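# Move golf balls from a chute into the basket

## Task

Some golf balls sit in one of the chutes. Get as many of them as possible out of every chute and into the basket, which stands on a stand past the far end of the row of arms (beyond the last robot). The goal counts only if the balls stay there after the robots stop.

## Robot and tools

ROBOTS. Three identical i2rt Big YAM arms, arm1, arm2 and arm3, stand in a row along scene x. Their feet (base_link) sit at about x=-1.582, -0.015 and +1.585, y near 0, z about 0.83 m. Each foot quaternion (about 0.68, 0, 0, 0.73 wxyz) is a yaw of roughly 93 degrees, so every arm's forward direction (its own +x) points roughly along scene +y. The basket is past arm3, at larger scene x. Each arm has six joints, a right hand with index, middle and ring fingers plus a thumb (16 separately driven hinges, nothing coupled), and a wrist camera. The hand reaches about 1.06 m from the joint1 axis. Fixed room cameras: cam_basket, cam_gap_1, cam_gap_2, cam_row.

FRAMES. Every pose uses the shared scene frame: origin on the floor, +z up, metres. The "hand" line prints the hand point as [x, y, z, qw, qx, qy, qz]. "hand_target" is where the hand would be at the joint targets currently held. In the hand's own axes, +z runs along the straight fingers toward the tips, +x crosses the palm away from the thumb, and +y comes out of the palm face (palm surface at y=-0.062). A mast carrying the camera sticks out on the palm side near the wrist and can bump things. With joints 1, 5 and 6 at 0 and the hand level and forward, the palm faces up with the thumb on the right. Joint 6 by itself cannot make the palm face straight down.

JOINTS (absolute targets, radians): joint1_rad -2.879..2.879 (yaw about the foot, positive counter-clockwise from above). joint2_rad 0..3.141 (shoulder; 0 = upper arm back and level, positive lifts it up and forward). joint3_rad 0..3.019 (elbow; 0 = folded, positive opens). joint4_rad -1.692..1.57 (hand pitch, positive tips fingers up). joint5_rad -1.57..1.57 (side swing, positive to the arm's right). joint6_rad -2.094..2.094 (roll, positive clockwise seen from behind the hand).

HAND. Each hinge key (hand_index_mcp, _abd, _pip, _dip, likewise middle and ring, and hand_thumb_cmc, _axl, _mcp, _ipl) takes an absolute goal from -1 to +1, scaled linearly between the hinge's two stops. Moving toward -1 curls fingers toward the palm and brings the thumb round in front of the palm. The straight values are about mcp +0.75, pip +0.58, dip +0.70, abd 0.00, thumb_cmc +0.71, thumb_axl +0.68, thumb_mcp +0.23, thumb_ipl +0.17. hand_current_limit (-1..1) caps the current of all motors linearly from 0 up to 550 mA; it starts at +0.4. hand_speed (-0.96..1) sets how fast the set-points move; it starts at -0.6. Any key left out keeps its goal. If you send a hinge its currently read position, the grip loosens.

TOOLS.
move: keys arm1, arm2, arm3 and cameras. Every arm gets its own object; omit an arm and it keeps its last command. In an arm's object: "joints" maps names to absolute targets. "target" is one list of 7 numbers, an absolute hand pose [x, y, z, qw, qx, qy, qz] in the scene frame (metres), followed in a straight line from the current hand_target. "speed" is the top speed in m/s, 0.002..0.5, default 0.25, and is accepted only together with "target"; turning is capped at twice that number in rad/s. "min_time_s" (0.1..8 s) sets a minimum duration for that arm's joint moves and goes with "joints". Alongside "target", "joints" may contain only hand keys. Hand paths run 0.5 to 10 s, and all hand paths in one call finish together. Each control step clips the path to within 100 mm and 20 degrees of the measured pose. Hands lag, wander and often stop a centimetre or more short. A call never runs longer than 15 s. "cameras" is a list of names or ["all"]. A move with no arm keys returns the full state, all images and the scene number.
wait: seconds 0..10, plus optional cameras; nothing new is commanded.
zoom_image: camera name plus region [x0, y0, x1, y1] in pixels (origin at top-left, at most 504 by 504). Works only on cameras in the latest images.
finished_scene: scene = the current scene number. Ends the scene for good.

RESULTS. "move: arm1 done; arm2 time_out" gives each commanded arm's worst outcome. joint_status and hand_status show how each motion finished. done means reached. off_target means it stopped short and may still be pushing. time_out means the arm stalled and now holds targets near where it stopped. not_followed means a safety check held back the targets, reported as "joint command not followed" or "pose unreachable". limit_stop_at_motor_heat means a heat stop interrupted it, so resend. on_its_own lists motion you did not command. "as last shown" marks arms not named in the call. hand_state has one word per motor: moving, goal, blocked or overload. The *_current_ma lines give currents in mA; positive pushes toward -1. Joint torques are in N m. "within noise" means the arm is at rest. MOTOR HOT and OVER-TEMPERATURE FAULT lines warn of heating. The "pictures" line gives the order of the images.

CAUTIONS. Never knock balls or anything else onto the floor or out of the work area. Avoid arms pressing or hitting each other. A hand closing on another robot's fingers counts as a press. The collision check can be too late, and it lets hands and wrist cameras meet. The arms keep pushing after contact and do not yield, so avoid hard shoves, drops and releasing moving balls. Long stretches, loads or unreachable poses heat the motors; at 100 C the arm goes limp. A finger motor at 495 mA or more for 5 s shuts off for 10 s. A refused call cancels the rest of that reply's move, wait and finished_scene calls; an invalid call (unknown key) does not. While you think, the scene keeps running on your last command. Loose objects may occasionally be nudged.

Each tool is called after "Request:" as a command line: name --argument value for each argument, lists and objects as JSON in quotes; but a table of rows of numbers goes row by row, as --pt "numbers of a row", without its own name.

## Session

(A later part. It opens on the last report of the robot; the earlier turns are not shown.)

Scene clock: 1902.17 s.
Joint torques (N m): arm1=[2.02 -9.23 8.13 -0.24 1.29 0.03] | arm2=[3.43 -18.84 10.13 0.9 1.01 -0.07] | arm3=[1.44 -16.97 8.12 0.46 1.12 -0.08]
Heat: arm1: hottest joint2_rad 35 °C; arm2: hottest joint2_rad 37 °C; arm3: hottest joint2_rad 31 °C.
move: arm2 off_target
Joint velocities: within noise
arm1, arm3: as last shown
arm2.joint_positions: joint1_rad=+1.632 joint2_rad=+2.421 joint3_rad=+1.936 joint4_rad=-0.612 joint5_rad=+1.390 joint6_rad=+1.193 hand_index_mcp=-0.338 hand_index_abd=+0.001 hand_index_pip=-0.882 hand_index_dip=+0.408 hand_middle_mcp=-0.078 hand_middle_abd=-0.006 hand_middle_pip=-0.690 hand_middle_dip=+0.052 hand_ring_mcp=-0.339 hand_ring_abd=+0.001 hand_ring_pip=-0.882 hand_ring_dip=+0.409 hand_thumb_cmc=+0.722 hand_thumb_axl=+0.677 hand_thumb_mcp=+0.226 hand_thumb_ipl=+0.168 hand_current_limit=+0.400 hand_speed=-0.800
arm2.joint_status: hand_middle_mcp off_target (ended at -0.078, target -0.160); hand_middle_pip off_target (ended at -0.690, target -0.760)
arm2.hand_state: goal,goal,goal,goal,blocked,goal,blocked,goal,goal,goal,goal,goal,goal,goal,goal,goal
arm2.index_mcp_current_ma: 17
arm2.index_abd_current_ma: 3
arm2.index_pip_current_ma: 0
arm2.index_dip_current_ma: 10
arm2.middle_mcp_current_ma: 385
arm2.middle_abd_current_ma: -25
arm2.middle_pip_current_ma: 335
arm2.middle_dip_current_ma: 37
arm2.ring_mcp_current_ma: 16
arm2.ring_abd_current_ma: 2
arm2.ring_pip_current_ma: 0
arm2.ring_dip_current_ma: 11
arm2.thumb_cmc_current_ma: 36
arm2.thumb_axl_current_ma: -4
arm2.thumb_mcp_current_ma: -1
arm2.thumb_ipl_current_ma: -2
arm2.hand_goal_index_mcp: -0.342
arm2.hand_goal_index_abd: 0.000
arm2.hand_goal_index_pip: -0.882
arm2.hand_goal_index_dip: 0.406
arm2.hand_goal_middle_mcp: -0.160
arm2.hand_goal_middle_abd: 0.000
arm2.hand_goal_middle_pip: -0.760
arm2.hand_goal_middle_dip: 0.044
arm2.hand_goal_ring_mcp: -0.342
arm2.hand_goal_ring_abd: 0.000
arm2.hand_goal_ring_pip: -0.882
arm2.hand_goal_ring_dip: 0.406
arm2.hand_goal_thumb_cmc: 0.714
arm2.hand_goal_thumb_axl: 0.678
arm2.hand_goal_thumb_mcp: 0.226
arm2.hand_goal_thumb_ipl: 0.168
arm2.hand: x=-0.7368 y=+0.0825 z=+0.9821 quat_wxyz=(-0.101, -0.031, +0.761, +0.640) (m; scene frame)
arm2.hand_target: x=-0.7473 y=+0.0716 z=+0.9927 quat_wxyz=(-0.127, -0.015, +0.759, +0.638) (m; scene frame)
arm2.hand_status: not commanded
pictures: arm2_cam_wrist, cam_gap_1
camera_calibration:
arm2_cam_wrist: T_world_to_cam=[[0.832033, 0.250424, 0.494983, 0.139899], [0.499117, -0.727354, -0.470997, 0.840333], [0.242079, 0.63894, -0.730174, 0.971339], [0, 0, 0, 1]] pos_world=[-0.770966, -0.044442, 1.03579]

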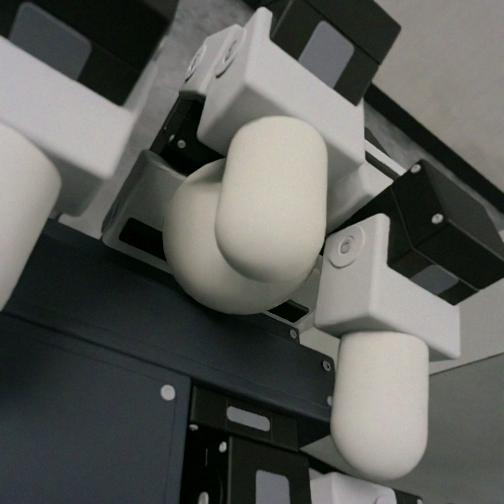

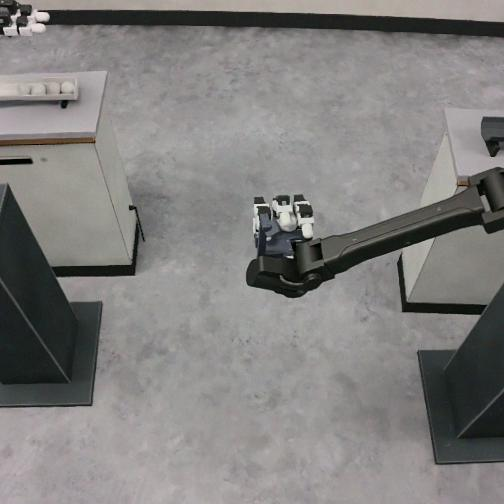

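Request:
move --arm1 '{"joints": {"joint1_rad": -0.059, "joint2_rad": 1.579, "joint3_rad": 0.946, "joint4_rad": -0.942, "joint5_rad": 1.503}, "min_time_s": 3}' --arm2 '{"joints": {"joint2_rad": 1.85, "joint3_rad": 1.95, "joint4_rad": -1.16}, "min_time_s": 3}' --cameras '["cam_gap_1"]'

Request:
move --arm1 '{"joints": {"joint2_rad": 1.630, "joint3_rad": 0.915, "joint4_rad": -0.860}, "min_time_s": 2}' --arm2 '{"joints": {"joint1_rad": -1.45, "joint2_rad": 1.7, "joint3_rad": 1.75, "joint4_rad": 0.2, "joint5_rad": 0.0, "joint6_rad": 0.12}, "min_time_s": 6}' --cameras '["cam_gap_2", "arm2_cam_wrist"]'

Scene clock: 1920.63 s.
Joint torques (N m): arm1=[-0.09 -10.93 6.68 0.66 1.32 0.03] | arm2=[3.14 -17.61 8.05 0.23 1.02 -0.05] | arm3=[1.44 -17.03 8.1 0.46 1.12 -0.08]
Heat: arm1: hottest joint2_rad 35 °C; arm2: hottest joint2_rad 37 °C; arm3: hottest joint2_rad 31 °C.
move: arm1 done; arm2 done
Joint velocities: within noise
arm1.joint_positions: joint1_rad=-0.043 joint2_rad=+1.568 joint3_rad=+0.945 joint4_rad=-0.955 joint5_rad=+1.501 joint6_rad=-1.541 hand_index_mcp=+0.135 hand_index_abd=-0.103 hand_index_pip=-0.806 hand_index_dip=+0.699 hand_middle_mcp=+0.745 hand_middle_abd=+0.000 hand_middle_pip=+0.576 hand_middle_dip=+0.696 hand_ring_mcp=+0.747 hand_ring_abd=+0.000 hand_ring_pip=+0.576 hand_ring_dip=+0.696 hand_thumb_cmc=-0.572 hand_thumb_axl=+0.678 hand_thumb_mcp=+0.337 hand_thumb_ipl=+0.170 hand_current_limit=+0.400 hand_speed=-0.400
arm1.joint_status: all done
arm1.hand_state: goal,goal,goal,goal,goal,goal,goal,goal,goal,goal,goal,goal,goal,goal,goal,goal
arm1.index_mcp_current_ma: -4
arm1.index_abd_current_ma: 0
arm1.index_pip_current_ma: 2
arm1.index_dip_current_ma: 1
arm1.middle_mcp_current_ma: -4
arm1.middle_abd_current_ma: 0
arm1.middle_pip_current_ma: 0
arm1.middle_dip_current_ma: 0
arm1.ring_mcp_current_ma: -3
arm1.ring_abd_current_ma: 0
arm1.ring_pip_current_ma: 0
arm1.ring_dip_current_ma: 0
arm1.thumb_cmc_current_ma: 0
arm1.thumb_axl_current_ma: 0
arm1.thumb_mcp_current_ma: -1
arm1.thumb_ipl_current_ma: 0
arm1.hand_goal_index_mcp: 0.144
arm1.hand_goal_index_abd: -0.106
arm1.hand_goal_index_pip: -0.812
arm1.hand_goal_index_dip: 0.696
arm1.hand_goal_middle_mcp: 0.754
arm1.hand_goal_middle_abd: 0.000
arm1.hand_goal_middle_pip: 0.576
arm1.hand_goal_middle_dip: 0.696
arm1.hand_goal_ring_mcp: 0.754
arm1.hand_goal_ring_abd: 0.000
arm1.hand_goal_ring_pip: 0.576
arm1.hand_goal_ring_dip: 0.696
arm1.hand_goal_thumb_cmc: -0.570
arm1.hand_goal_thumb_axl: 0.678
arm1.hand_goal_thumb_mcp: 0.340
arm1.hand_goal_thumb_ipl: 0.168
arm1.hand: x=-1.4310 y=+0.5278 z=+0.9502 quat_wxyz=(+0.496, -0.521, +0.510, -0.472) (m; scene frame)
arm1.hand_target: x=-1.4238 y=+0.5285 z=+0.9471 quat_wxyz=(+0.496, -0.513, +0.517, -0.473) (m; scene frame)
arm1.hand_status: not commanded
arm2.joint_positions: joint1_rad=+1.632 joint2_rad=+1.879 joint3_rad=+1.936 joint4_rad=-1.154 joint5_rad=+1.390 joint6_rad=+1.193 hand_index_mcp=-0.338 hand_index_abd=+0.001 hand_index_pip=-0.882 hand_index_dip=+0.408 hand_middle_mcp=-0.078 hand_middle_abd=-0.006 hand_middle_pip=-0.690 hand_middle_dip=+0.052 hand_ring_mcp=-0.339 hand_ring_abd=+0.001 hand_ring_pip=-0.882 hand_ring_dip=+0.409 hand_thumb_cmc=+0.722 hand_thumb_axl=+0.677 hand_thumb_mcp=+0.226 hand_thumb_ipl=+0.168 hand_current_limit=+0.400 hand_speed=-0.800
arm2.joint_status: all done
arm2.hand_state: goal,goal,goal,goal,blocked,goal,blocked,goal,goal,goal,goal,goal,goal,goal,goal,goal
arm2.index_mcp_current_ma: 17
arm2.index_abd_current_ma: 3
arm2.index_pip_current_ma: 0
arm2.index_dip_current_ma: 10
arm2.middle_mcp_current_ma: 385
arm2.middle_abd_current_ma: -25
arm2.middle_pip_current_ma: 335
arm2.middle_dip_current_ma: 37
arm2.ring_mcp_current_ma: 16
arm2.ring_abd_current_ma: 2
arm2.ring_pip_current_ma: 0
arm2.ring_dip_current_ma: 11
arm2.thumb_cmc_current_ma: 36
arm2.thumb_axl_current_ma: -4
arm2.thumb_mcp_current_ma: -1
arm2.thumb_ipl_current_ma: -2
arm2.hand_goal_index_mcp: -0.342
arm2.hand_goal_index_abd: 0.000
arm2.hand_goal_index_pip: -0.882
arm2.hand_goal_index_dip: 0.406
arm2.hand_goal_middle_mcp: -0.160
arm2.hand_goal_middle_abd: 0.000
arm2.hand_goal_middle_pip: -0.760
arm2.hand_goal_middle_dip: 0.044
arm2.hand_goal_ring_mcp: -0.342
arm2.hand_goal_ring_abd: 0.000
arm2.hand_goal_ring_pip: -0.882
arm2.hand_goal_ring_dip: 0.406
arm2.hand_goal_thumb_cmc: 0.714
arm2.hand_goal_thumb_axl: 0.678
arm2.hand_goal_thumb_mcp: 0.226
arm2.hand_goal_thumb_ipl: 0.168
arm2.hand: x=-0.6262 y=+0.0952 z=+1.3222 quat_wxyz=(-0.101, -0.031, +0.761, +0.640) (m; scene frame)
arm2.hand_target: x=-0.6159 y=+0.0884 z=+1.3442 quat_wxyz=(-0.122, -0.020, +0.759, +0.639) (m; scene frame)
arm2.hand_status: not commanded
arm3: as last shown
pictures: cam_gap_1

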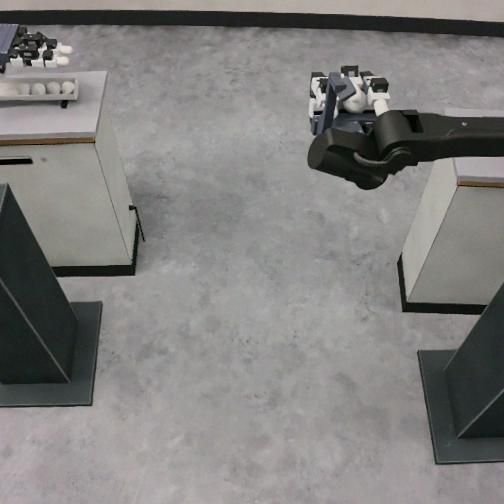

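Scene clock: 1927.33 s.
Joint torques (N m): arm1=[-0.15 -10.99 6.16 0.62 1.33 0.02] | arm2=[2.55 -18.43 8.17 2.62 -0.15 -0.26] | arm3=[1.44 -17.08 8.1 0.46 1.12 -0.07]
Heat: arm1: hottest joint2_rad 34 °C; arm2: hottest joint2_rad 37 °C; arm3: hottest joint2_rad 31 °C.
move: arm1 done; arm2 done
Joint velocities: within noise
arm1.joint_positions: joint1_rad=-0.043 joint2_rad=+1.617 joint3_rad=+0.915 joint4_rad=-0.872 joint5_rad=+1.501 joint6_rad=-1.541 hand_index_mcp=+0.135 hand_index_abd=-0.103 hand_index_pip=-0.806 hand_index_dip=+0.699 hand_middle_mcp=+0.745 hand_middle_abd=+0.000 hand_middle_pip=+0.576 hand_middle_dip=+0.696 hand_ring_mcp=+0.747 hand_ring_abd=+0.000 hand_ring_pip=+0.576 hand_ring_dip=+0.696 hand_thumb_cmc=-0.572 hand_thumb_axl=+0.678 hand_thumb_mcp=+0.337 hand_thumb_ipl=+0.170 hand_current_limit=+0.400 hand_speed=-0.400
arm1.joint_status: all done
arm1.hand_state: goal,goal,goal,goal,goal,goal,goal,goal,goal,goal,goal,goal,goal,goal,goal,goal
arm1.index_mcp_current_ma: -4
arm1.index_abd_current_ma: 0
arm1.index_pip_current_ma: 2
arm1.index_dip_current_ma: 1
arm1.middle_mcp_current_ma: -4
arm1.middle_abd_current_ma: 0
arm1.middle_pip_current_ma: 0
arm1.middle_dip_current_ma: 0
arm1.ring_mcp_current_ma: -3
arm1.ring_abd_current_ma: 0
arm1.ring_pip_current_ma: 0
arm1.ring_dip_current_ma: 0
arm1.thumb_cmc_current_ma: 0
arm1.thumb_axl_current_ma: 0
arm1.thumb_mcp_current_ma: -1
arm1.thumb_ipl_current_ma: 0
arm1.hand_goal_index_mcp: 0.144
arm1.hand_goal_index_abd: -0.106
arm1.hand_goal_index_pip: -0.812
arm1.hand_goal_index_dip: 0.696
arm1.hand_goal_middle_mcp: 0.754
arm1.hand_goal_middle_abd: 0.000
arm1.hand_goal_middle_pip: 0.576
arm1.hand_goal_middle_dip: 0.696
arm1.hand_goal_ring_mcp: 0.754
arm1.hand_goal_ring_abd: 0.000
arm1.hand_goal_ring_pip: 0.576
arm1.hand_goal_ring_dip: 0.696
arm1.hand_goal_thumb_cmc: -0.570
arm1.hand_goal_thumb_axl: 0.678
arm1.hand_goal_thumb_mcp: 0.340
arm1.hand_goal_thumb_ipl: 0.168
arm1.hand: x=-1.4308 y=+0.5282 z=+0.9229 quat_wxyz=(+0.497, -0.520, +0.511, -0.471) (m; scene frame)
arm1.hand_target: x=-1.4235 y=+0.5280 z=+0.9185 quat_wxyz=(+0.496, -0.513, +0.517, -0.473) (m; scene frame)
arm1.hand_status: not commanded
arm2.joint_positions: joint1_rad=-1.458 joint2_rad=+1.742 joint3_rad=+1.748 joint4_rad=+0.179 joint5_rad=+0.001 joint6_rad=+0.130 hand_index_mcp=-0.340 hand_index_abd=+0.001 hand_index_pip=-0.882 hand_index_dip=+0.408 hand_middle_mcp=-0.078 hand_middle_abd=-0.007 hand_middle_pip=-0.690 hand_middle_dip=+0.052 hand_ring_mcp=-0.340 hand_ring_abd=+0.001 hand_ring_pip=-0.882 hand_ring_dip=+0.409 hand_thumb_cmc=+0.722 hand_thumb_axl=+0.677 hand_thumb_mcp=+0.226 hand_thumb_ipl=+0.168 hand_current_limit=+0.400 hand_speed=-0.800
arm2.joint_status: all done
arm2.hand_state: goal,goal,goal,goal,blocked,goal,blocked,goal,goal,goal,goal,goal,goal,goal,goal,goal
arm2.index_mcp_current_ma: 10
arm2.index_abd_current_ma: 3
arm2.index_pip_current_ma: 0
arm2.index_dip_current_ma: 10
arm2.middle_mcp_current_ma: 385
arm2.middle_abd_current_ma: -25
arm2.middle_pip_current_ma: 335
arm2.middle_dip_current_ma: 37
arm2.ring_mcp_current_ma: 8
arm2.ring_abd_current_ma: 2
arm2.ring_pip_current_ma: 0
arm2.ring_dip_current_ma: 11
arm2.thumb_cmc_current_ma: 36
arm2.thumb_axl_current_ma: -4
arm2.thumb_mcp_current_ma: -1
arm2.thumb_ipl_current_ma: -2
arm2.hand_goal_index_mcp: -0.342
arm2.hand_goal_index_abd: 0.000
arm2.hand_goal_index_pip: -0.882
arm2.hand_goal_index_dip: 0.406
arm2.hand_goal_middle_mcp: -0.160
arm2.hand_goal_middle_abd: 0.000
arm2.hand_goal_middle_pip: -0.760
arm2.hand_goal_middle_dip: 0.044
arm2.hand_goal_ring_mcp: -0.342
arm2.hand_goal_ring_abd: 0.000
arm2.hand_goal_ring_pip: -0.882
arm2.hand_goal_ring_dip: 0.406
arm2.hand_goal_thumb_cmc: 0.714
arm2.hand_goal_thumb_axl: 0.678
arm2.hand_goal_thumb_mcp: 0.226
arm2.hand_goal_thumb_ipl: 0.168
arm2.hand: x=+0.7525 y=+0.0675 z=+1.4425 quat_wxyz=(+0.456, +0.448, +0.463, +0.614) (m; scene frame)
arm2.hand_target: x=+0.7281 y=+0.0702 z=+1.4795 quat_wxyz=(+0.469, +0.426, +0.449, +0.630) (m; scene frame)
arm2.hand_status: not commanded
arm3.joint_positions: joint1_rad=+1.459 joint2_rad=+1.720 joint3_rad=+2.103 joint4_rad=-1.652 joint5_rad=+1.563 joint6_rad=-1.843 hand_index_mcp=-0.128 hand_index_abd=-0.105 hand_index_pip=+0.065 hand_index_dip=+0.699 hand_middle_mcp=+0.973 hand_middle_abd=-0.001 hand_middle_pip=+0.575 hand_middle_dip=+0.696 hand_ring_mcp=+0.973 hand_ring_abd=-0.002 hand_ring_pip=+0.575 hand_ring_dip=+0.693 hand_thumb_cmc=-0.572 hand_thumb_axl=+0.677 hand_thumb_mcp=+0.298 hand_thumb_ipl=+0.170 hand_current_limit=+0.400 hand_speed=-0.600
arm3.joint_status: not commanded
arm3.hand_state: goal,goal,goal,goal,goal,goal,goal,goal,goal,goal,goal,goal,goal,goal,goal,goal
arm3.index_mcp_current_ma: -5
arm3.index_abd_current_ma: 0
arm3.index_pip_current_ma: 1
arm3.index_dip_current_ma: 1
arm3.middle_mcp_current_ma: -3
arm3.middle_abd_current_ma: 0
arm3.middle_pip_current_ma: 0
arm3.middle_dip_current_ma: 0
arm3.ring_mcp_current_ma: -3
arm3.ring_abd_current_ma: 0
arm3.ring_pip_current_ma: 0
arm3.ring_dip_current_ma: -1
arm3.thumb_cmc_current_ma: 0
arm3.thumb_axl_current_ma: 0
arm3.thumb_mcp_current_ma: -1
arm3.thumb_ipl_current_ma: 1
arm3.hand_goal_index_mcp: -0.120
arm3.hand_goal_index_abd: -0.106
arm3.hand_goal_index_pip: 0.062
arm3.hand_goal_index_dip: 0.696
arm3.hand_goal_middle_mcp: 0.980
arm3.hand_goal_middle_abd: 0.000
arm3.hand_goal_middle_pip: 0.576
arm3.hand_goal_middle_dip: 0.696
arm3.hand_goal_ring_mcp: 0.980
arm3.hand_goal_ring_abd: 0.000
arm3.hand_goal_ring_pip: 0.576
arm3.hand_goal_ring_dip: 0.696
arm3.hand_goal_thumb_cmc: -0.570
arm3.hand_goal_thumb_axl: 0.678
arm3.hand_goal_thumb_mcp: 0.300
arm3.hand_goal_thumb_ipl: 0.168
arm3.hand: x=+1.0445 y=+0.1216 z=+1.3075 quat_wxyz=(+0.705, -0.709, +0.023, +0.000) (m; scene frame)
arm3.hand_target: x=+1.0534 y=+0.1209 z=+1.3162 quat_wxyz=(+0.705, -0.709, +0.023, +0.000) (m; scene frame)
arm3.hand_status: not commanded
pictures: arm2_cam_wrist, cam_gap_2
camera_calibration:
arm2_cam_wrist: T_world_to_cam=[[0.0609619, -0.872968, 0.483954, -0.651451], [-0.549648, -0.434079, -0.713766, 1.42251], [0.833169, -0.222492, -0.506287, 0.246931], [0, 0, 0, 1]] pos_world=[0.615856, 0.103725, 1.45563]

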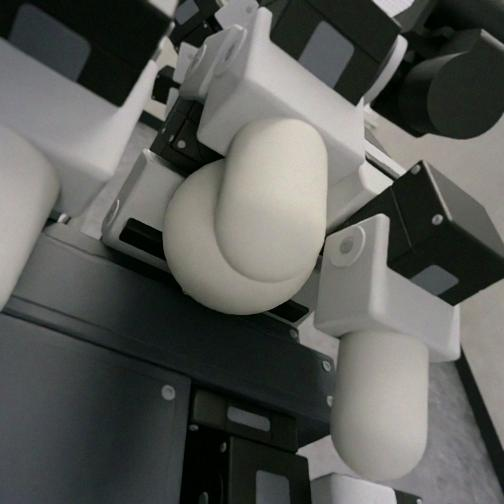

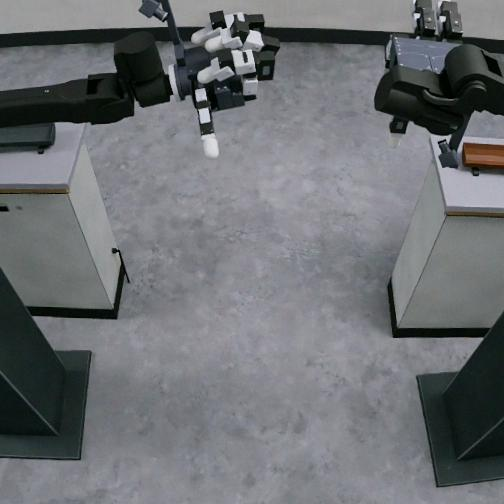

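Request:
move --arm1 '{"joints": {"joint2_rad": 1.690, "joint3_rad": 0.889, "joint4_rad": -0.775}, "min_time_s": 2}' --arm2 '{"joints": {"joint1_rad": -1.490, "joint2_rad": 2.2, "joint3_rad": 1.70, "joint4_rad": 0.65, "joint5_rad": 0, "joint6_rad": 0.113}, "min_time_s": 4}' --cameras '["cam_gap_1", "arm1_cam_wrist"]'

Scene clock: 1954.47 s.
Joint torques (N m): arm1=[-0.15 -11.34 5.67 0.64 1.31 0.04] | arm2=[1.08 -18.9 7.32 2.62 -0.13 -0.24] | arm3=[1.38 -17.08 8.1 0.44 1.12 -0.08]
Heat: arm1: hottest joint2_rad 34 °C; arm2: hottest joint2_rad 39 °C; arm3: hottest joint2_rad 31 °C.
move: arm1 done; arm2 done
Joint velocities: within noise
arm1.joint_positions: joint1_rad=-0.043 joint2_rad=+1.677 joint3_rad=+0.889 joint4_rad=-0.788 joint5_rad=+1.501 joint6_rad=-1.541 hand_index_mcp=+0.135 hand_index_abd=-0.103 hand_index_pip=-0.806 hand_index_dip=+0.699 hand_middle_mcp=+0.745 hand_middle_abd=+0.000 hand_middle_pip=+0.576 hand_middle_dip=+0.696 hand_ring_mcp=+0.747 hand_ring_abd=+0.000 hand_ring_pip=+0.576 hand_ring_dip=+0.696 hand_thumb_cmc=-0.572 hand_thumb_axl=+0.678 hand_thumb_mcp=+0.337 hand_thumb_ipl=+0.170 hand_current_limit=+0.400 hand_speed=-0.400
arm1.joint_status: all done
arm1.hand_state: goal,goal,goal,goal,goal,goal,goal,goal,goal,goal,goal,goal,goal,goal,goal,goal
arm1.index_mcp_current_ma: -4
arm1.index_abd_current_ma: 0
arm1.index_pip_current_ma: 2
arm1.index_dip_current_ma: 1
arm1.middle_mcp_current_ma: -4
arm1.middle_abd_current_ma: 0
arm1.middle_pip_current_ma: 0
arm1.middle_dip_current_ma: 0
arm1.ring_mcp_current_ma: -3
arm1.ring_abd_current_ma: 0
arm1.ring_pip_current_ma: 0
arm1.ring_dip_current_ma: 0
arm1.thumb_cmc_current_ma: 0
arm1.thumb_axl_current_ma: 0
arm1.thumb_mcp_current_ma: -1
arm1.thumb_ipl_current_ma: 0
arm1.hand_goal_index_mcp: 0.144
arm1.hand_goal_index_abd: -0.106
arm1.hand_goal_index_pip: -0.812
arm1.hand_goal_index_dip: 0.696
arm1.hand_goal_middle_mcp: 0.754
arm1.hand_goal_middle_abd: 0.000
arm1.hand_goal_middle_pip: 0.576
arm1.hand_goal_middle_dip: 0.696
arm1.hand_goal_ring_mcp: 0.754
arm1.hand_goal_ring_abd: 0.000
arm1.hand_goal_ring_pip: 0.576
arm1.hand_goal_ring_dip: 0.696
arm1.hand_goal_thumb_cmc: -0.570
arm1.hand_goal_thumb_axl: 0.678
arm1.hand_goal_thumb_mcp: 0.340
arm1.hand_goal_thumb_ipl: 0.168
arm1.hand: x=-1.4305 y=+0.5278 z=+0.8930 quat_wxyz=(+0.497, -0.520, +0.510, -0.471) (m; scene frame)
arm1.hand_target: x=-1.4233 y=+0.5270 z=+0.8885 quat_wxyz=(+0.496, -0.513, +0.516, -0.474) (m; scene frame)
arm1.hand_status: not commanded
arm2.joint_positions: joint1_rad=-1.477 joint2_rad=+2.193 joint3_rad=+1.696 joint4_rad=+0.629 joint5_rad=+0.001 joint6_rad=+0.123 hand_index_mcp=-0.340 hand_index_abd=+0.001 hand_index_pip=-0.882 hand_index_dip=+0.408 hand_middle_mcp=-0.078 hand_middle_abd=-0.007 hand_middle_pip=-0.690 hand_middle_dip=+0.052 hand_ring_mcp=-0.341 hand_ring_abd=+0.001 hand_ring_pip=-0.882 hand_ring_dip=+0.409 hand_thumb_cmc=+0.722 hand_thumb_axl=+0.677 hand_thumb_mcp=+0.226 hand_thumb_ipl=+0.168 hand_current_limit=+0.400 hand_speed=-0.800
arm2.joint_status: all done
arm2.hand_state: goal,goal,goal,goal,blocked,goal,blocked,goal,goal,goal,goal,goal,goal,goal,goal,goal
arm2.index_mcp_current_ma: 9
arm2.index_abd_current_ma: 3
arm2.index_pip_current_ma: 0
arm2.index_dip_current_ma: 10
arm2.middle_mcp_current_ma: 385
arm2.middle_abd_current_ma: -25
arm2.middle_pip_current_ma: 335
arm2.middle_dip_current_ma: 37
arm2.ring_mcp_current_ma: 5
arm2.ring_abd_current_ma: 2
arm2.ring_pip_current_ma: 0
arm2.ring_dip_current_ma: 11
arm2.thumb_cmc_current_ma: 36
arm2.thumb_axl_current_ma: -4
arm2.thumb_mcp_current_ma: -1
arm2.thumb_ipl_current_ma: -2
arm2.hand_goal_index_mcp: -0.342
arm2.hand_goal_index_abd: 0.000
arm2.hand_goal_index_pip: -0.882
arm2.hand_goal_index_dip: 0.406
arm2.hand_goal_middle_mcp: -0.160
arm2.hand_goal_middle_abd: 0.000
arm2.hand_goal_middle_pip: -0.760
arm2.hand_goal_middle_dip: 0.044
arm2.hand_goal_ring_mcp: -0.342
arm2.hand_goal_ring_abd: 0.000
arm2.hand_goal_ring_pip: -0.882
arm2.hand_goal_ring_dip: 0.406
arm2.hand_goal_thumb_cmc: 0.714
arm2.hand_goal_thumb_axl: 0.678
arm2.hand_goal_thumb_mcp: 0.226
arm2.hand_goal_thumb_ipl: 0.168
arm2.hand: x=+0.8534 y=+0.0682 z=+1.1508 quat_wxyz=(+0.454, +0.465, +0.475, +0.594) (m; scene frame)
arm2.hand_target: x=+0.8536 y=+0.0574 z=+1.1525 quat_wxyz=(+0.464, +0.460, +0.469, +0.594) (m; scene frame)
arm2.hand_status: not commanded
arm3: as last shown
pictures: arm1_cam_wrist, cam_gap_1
camera_calibration:
arm1_cam_wrist: T_world_to_cam=[[-0.00632214, 0.779266, -0.626661, 0.177683], [-0.72687, 0.426793, 0.538059, -1.79375], [0.686746, 0.458903, 0.563727, 0.359498], [0, 0, 0, 1]] pos_world=[-1.54959, 0.462126, 0.873835]

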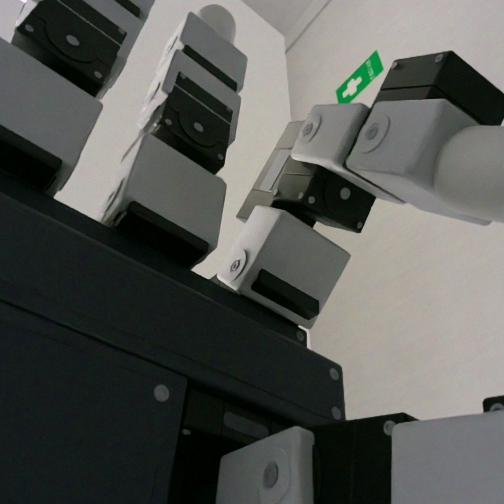

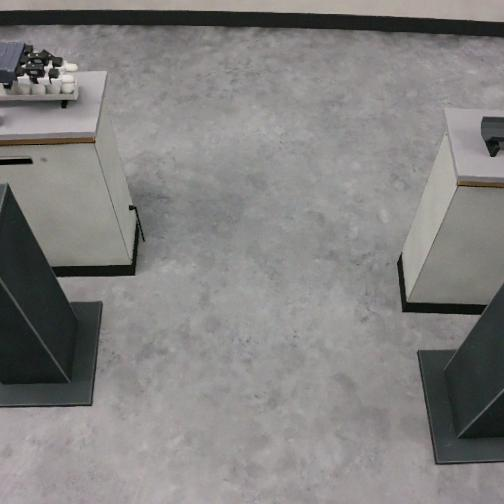

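Request:
move --arm1 '{"joints": {"hand_index_mcp": -0.13, "hand_index_pip": -0.42, "hand_speed": -0.9}}' --arm2 '{"joints": {"joint1_rad": -1.490, "joint2_rad": 2.369, "joint3_rad": 1.676, "joint4_rad": 0.82, "joint5_rad": 0, "joint6_rad": 0.113}, "min_time_s": 3}' --cameras '["cam_gap_1"]'

Request:
zoom_image --camera "cam_gap_1" --region '[0, 20, 120, 140]'

Scene clock: 1962.67 s.
Joint torques (N m): arm1=[-0.15 -11.28 5.64 0.53 1.06 -0.06] | arm2=[0.67 -19.43 6.49 2.74 -0.13 -0.25] | arm3=[1.38 -17.03 8.1 0.46 1.12 -0.08]
Heat: arm1: hottest joint2_rad 34 °C; arm2: hottest joint2_rad 38 °C; arm3: hottest joint2_rad 31 °C.
move: arm1 off_target; arm2 done
Joint velocities: within noise
arm1.joint_positions: joint1_rad=-0.043 joint2_rad=+1.677 joint3_rad=+0.889 joint4_rad=-0.785 joint5_rad=+1.507 joint6_rad=-1.532 hand_index_mcp=-0.148 hand_index_abd=-0.105 hand_index_pip=-0.471 hand_index_dip=+0.683 hand_middle_mcp=+0.745 hand_middle_abd=+0.000 hand_middle_pip=+0.576 hand_middle_dip=+0.696 hand_ring_mcp=+0.747 hand_ring_abd=+0.000 hand_ring_pip=+0.576 hand_ring_dip=+0.696 hand_thumb_cmc=-0.572 hand_thumb_axl=+0.678 hand_thumb_mcp=+0.337 hand_thumb_ipl=+0.170 hand_current_limit=+0.400 hand_speed=-0.900
arm1.joint_status: hand_index_pip off_target (ended at -0.471, target -0.420); the others done
arm1.hand_state: goal,goal,blocked,goal,goal,goal,goal,goal,goal,goal,goal,goal,goal,goal,goal,goal
arm1.index_mcp_current_ma: -13
arm1.index_abd_current_ma: 0
arm1.index_pip_current_ma: -69
arm1.index_dip_current_ma: -7
arm1.middle_mcp_current_ma: -4
arm1.middle_abd_current_ma: 0
arm1.middle_pip_current_ma: 0
arm1.middle_dip_current_ma: 0
arm1.ring_mcp_current_ma: -3
arm1.ring_abd_current_ma: 0
arm1.ring_pip_current_ma: 0
arm1.ring_dip_current_ma: 0
arm1.thumb_cmc_current_ma: 0
arm1.thumb_axl_current_ma: 0
arm1.thumb_mcp_current_ma: -1
arm1.thumb_ipl_current_ma: 0
arm1.hand_goal_index_mcp: -0.130
arm1.hand_goal_index_abd: -0.106
arm1.hand_goal_index_pip: -0.420
arm1.hand_goal_index_dip: 0.696
arm1.hand_goal_middle_mcp: 0.754
arm1.hand_goal_middle_abd: 0.000
arm1.hand_goal_middle_pip: 0.576
arm1.hand_goal_middle_dip: 0.696
arm1.hand_goal_ring_mcp: 0.754
arm1.hand_goal_ring_abd: 0.000
arm1.hand_goal_ring_pip: 0.576
arm1.hand_goal_ring_dip: 0.696
arm1.hand_goal_thumb_cmc: -0.570
arm1.hand_goal_thumb_axl: 0.678
arm1.hand_goal_thumb_mcp: 0.340
arm1.hand_goal_thumb_ipl: 0.168
arm1.hand: x=-1.4298 y=+0.5289 z=+0.8943 quat_wxyz=(+0.501, -0.516, +0.512, -0.470) (m; scene frame)
arm1.hand_target: x=-1.4234 y=+0.5271 z=+0.8884 quat_wxyz=(+0.496, -0.513, +0.516, -0.474) (m; scene frame)
arm1.hand_status: not commanded
arm2.joint_positions: joint1_rad=-1.477 joint2_rad=+2.358 joint3_rad=+1.674 joint4_rad=+0.799 joint5_rad=+0.001 joint6_rad=+0.123 hand_index_mcp=-0.340 hand_index_abd=+0.001 hand_index_pip=-0.882 hand_index_dip=+0.408 hand_middle_mcp=-0.078 hand_middle_abd=-0.007 hand_middle_pip=-0.690 hand_middle_dip=+0.052 hand_ring_mcp=-0.341 hand_ring_abd=+0.001 hand_ring_pip=-0.882 hand_ring_dip=+0.409 hand_thumb_cmc=+0.722 hand_thumb_axl=+0.677 hand_thumb_mcp=+0.226 hand_thumb_ipl=+0.168 hand_current_limit=+0.400 hand_speed=-0.800
arm2.joint_status: all done
arm2.hand_state: goal,goal,goal,goal,blocked,goal,blocked,goal,goal,goal,goal,goal,goal,goal,goal,goal
arm2.index_mcp_current_ma: 9
arm2.index_abd_current_ma: 3
arm2.index_pip_current_ma: 0
arm2.index_dip_current_ma: 10
arm2.middle_mcp_current_ma: 385
arm2.middle_abd_current_ma: -25
arm2.middle_pip_current_ma: 335
arm2.middle_dip_current_ma: 37
arm2.ring_mcp_current_ma: 5
arm2.ring_abd_current_ma: 2
arm2.ring_pip_current_ma: 0
arm2.ring_dip_current_ma: 11
arm2.thumb_cmc_current_ma: 36
arm2.thumb_axl_current_ma: -4
arm2.thumb_mcp_current_ma: -1
arm2.thumb_ipl_current_ma: -2
arm2.hand_goal_index_mcp: -0.342
arm2.hand_goal_index_abd: 0.000
arm2.hand_goal_index_pip: -0.882
arm2.hand_goal_index_dip: 0.406
arm2.hand_goal_middle_mcp: -0.160
arm2.hand_goal_middle_abd: 0.000
arm2.hand_goal_middle_pip: -0.760
arm2.hand_goal_middle_dip: 0.044
arm2.hand_goal_ring_mcp: -0.342
arm2.hand_goal_ring_abd: 0.000
arm2.hand_goal_ring_pip: -0.882
arm2.hand_goal_ring_dip: 0.406
arm2.hand_goal_thumb_cmc: 0.714
arm2.hand_goal_thumb_axl: 0.678
arm2.hand_goal_thumb_mcp: 0.226
arm2.hand_goal_thumb_ipl: 0.168
arm2.hand: x=+0.8542 y=+0.0683 z=+1.0390 quat_wxyz=(+0.450, +0.469, +0.479, +0.590) (m; scene frame)
arm2.hand_target: x=+0.8540 y=+0.0574 z=+1.0355 quat_wxyz=(+0.459, +0.467, +0.476, +0.588) (m; scene frame)
arm2.hand_status: not commanded
arm3: as last shown
pictures: cam_gap_1

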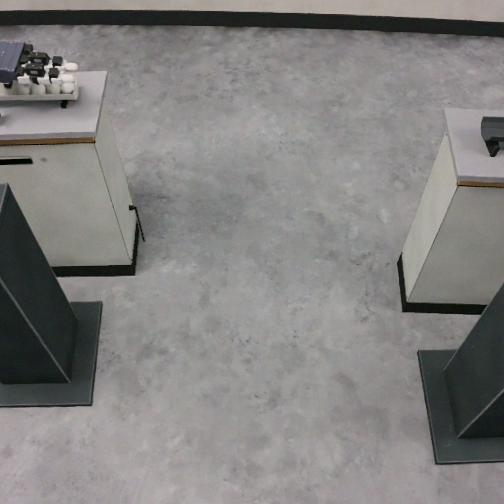

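Scaled by 4.200.

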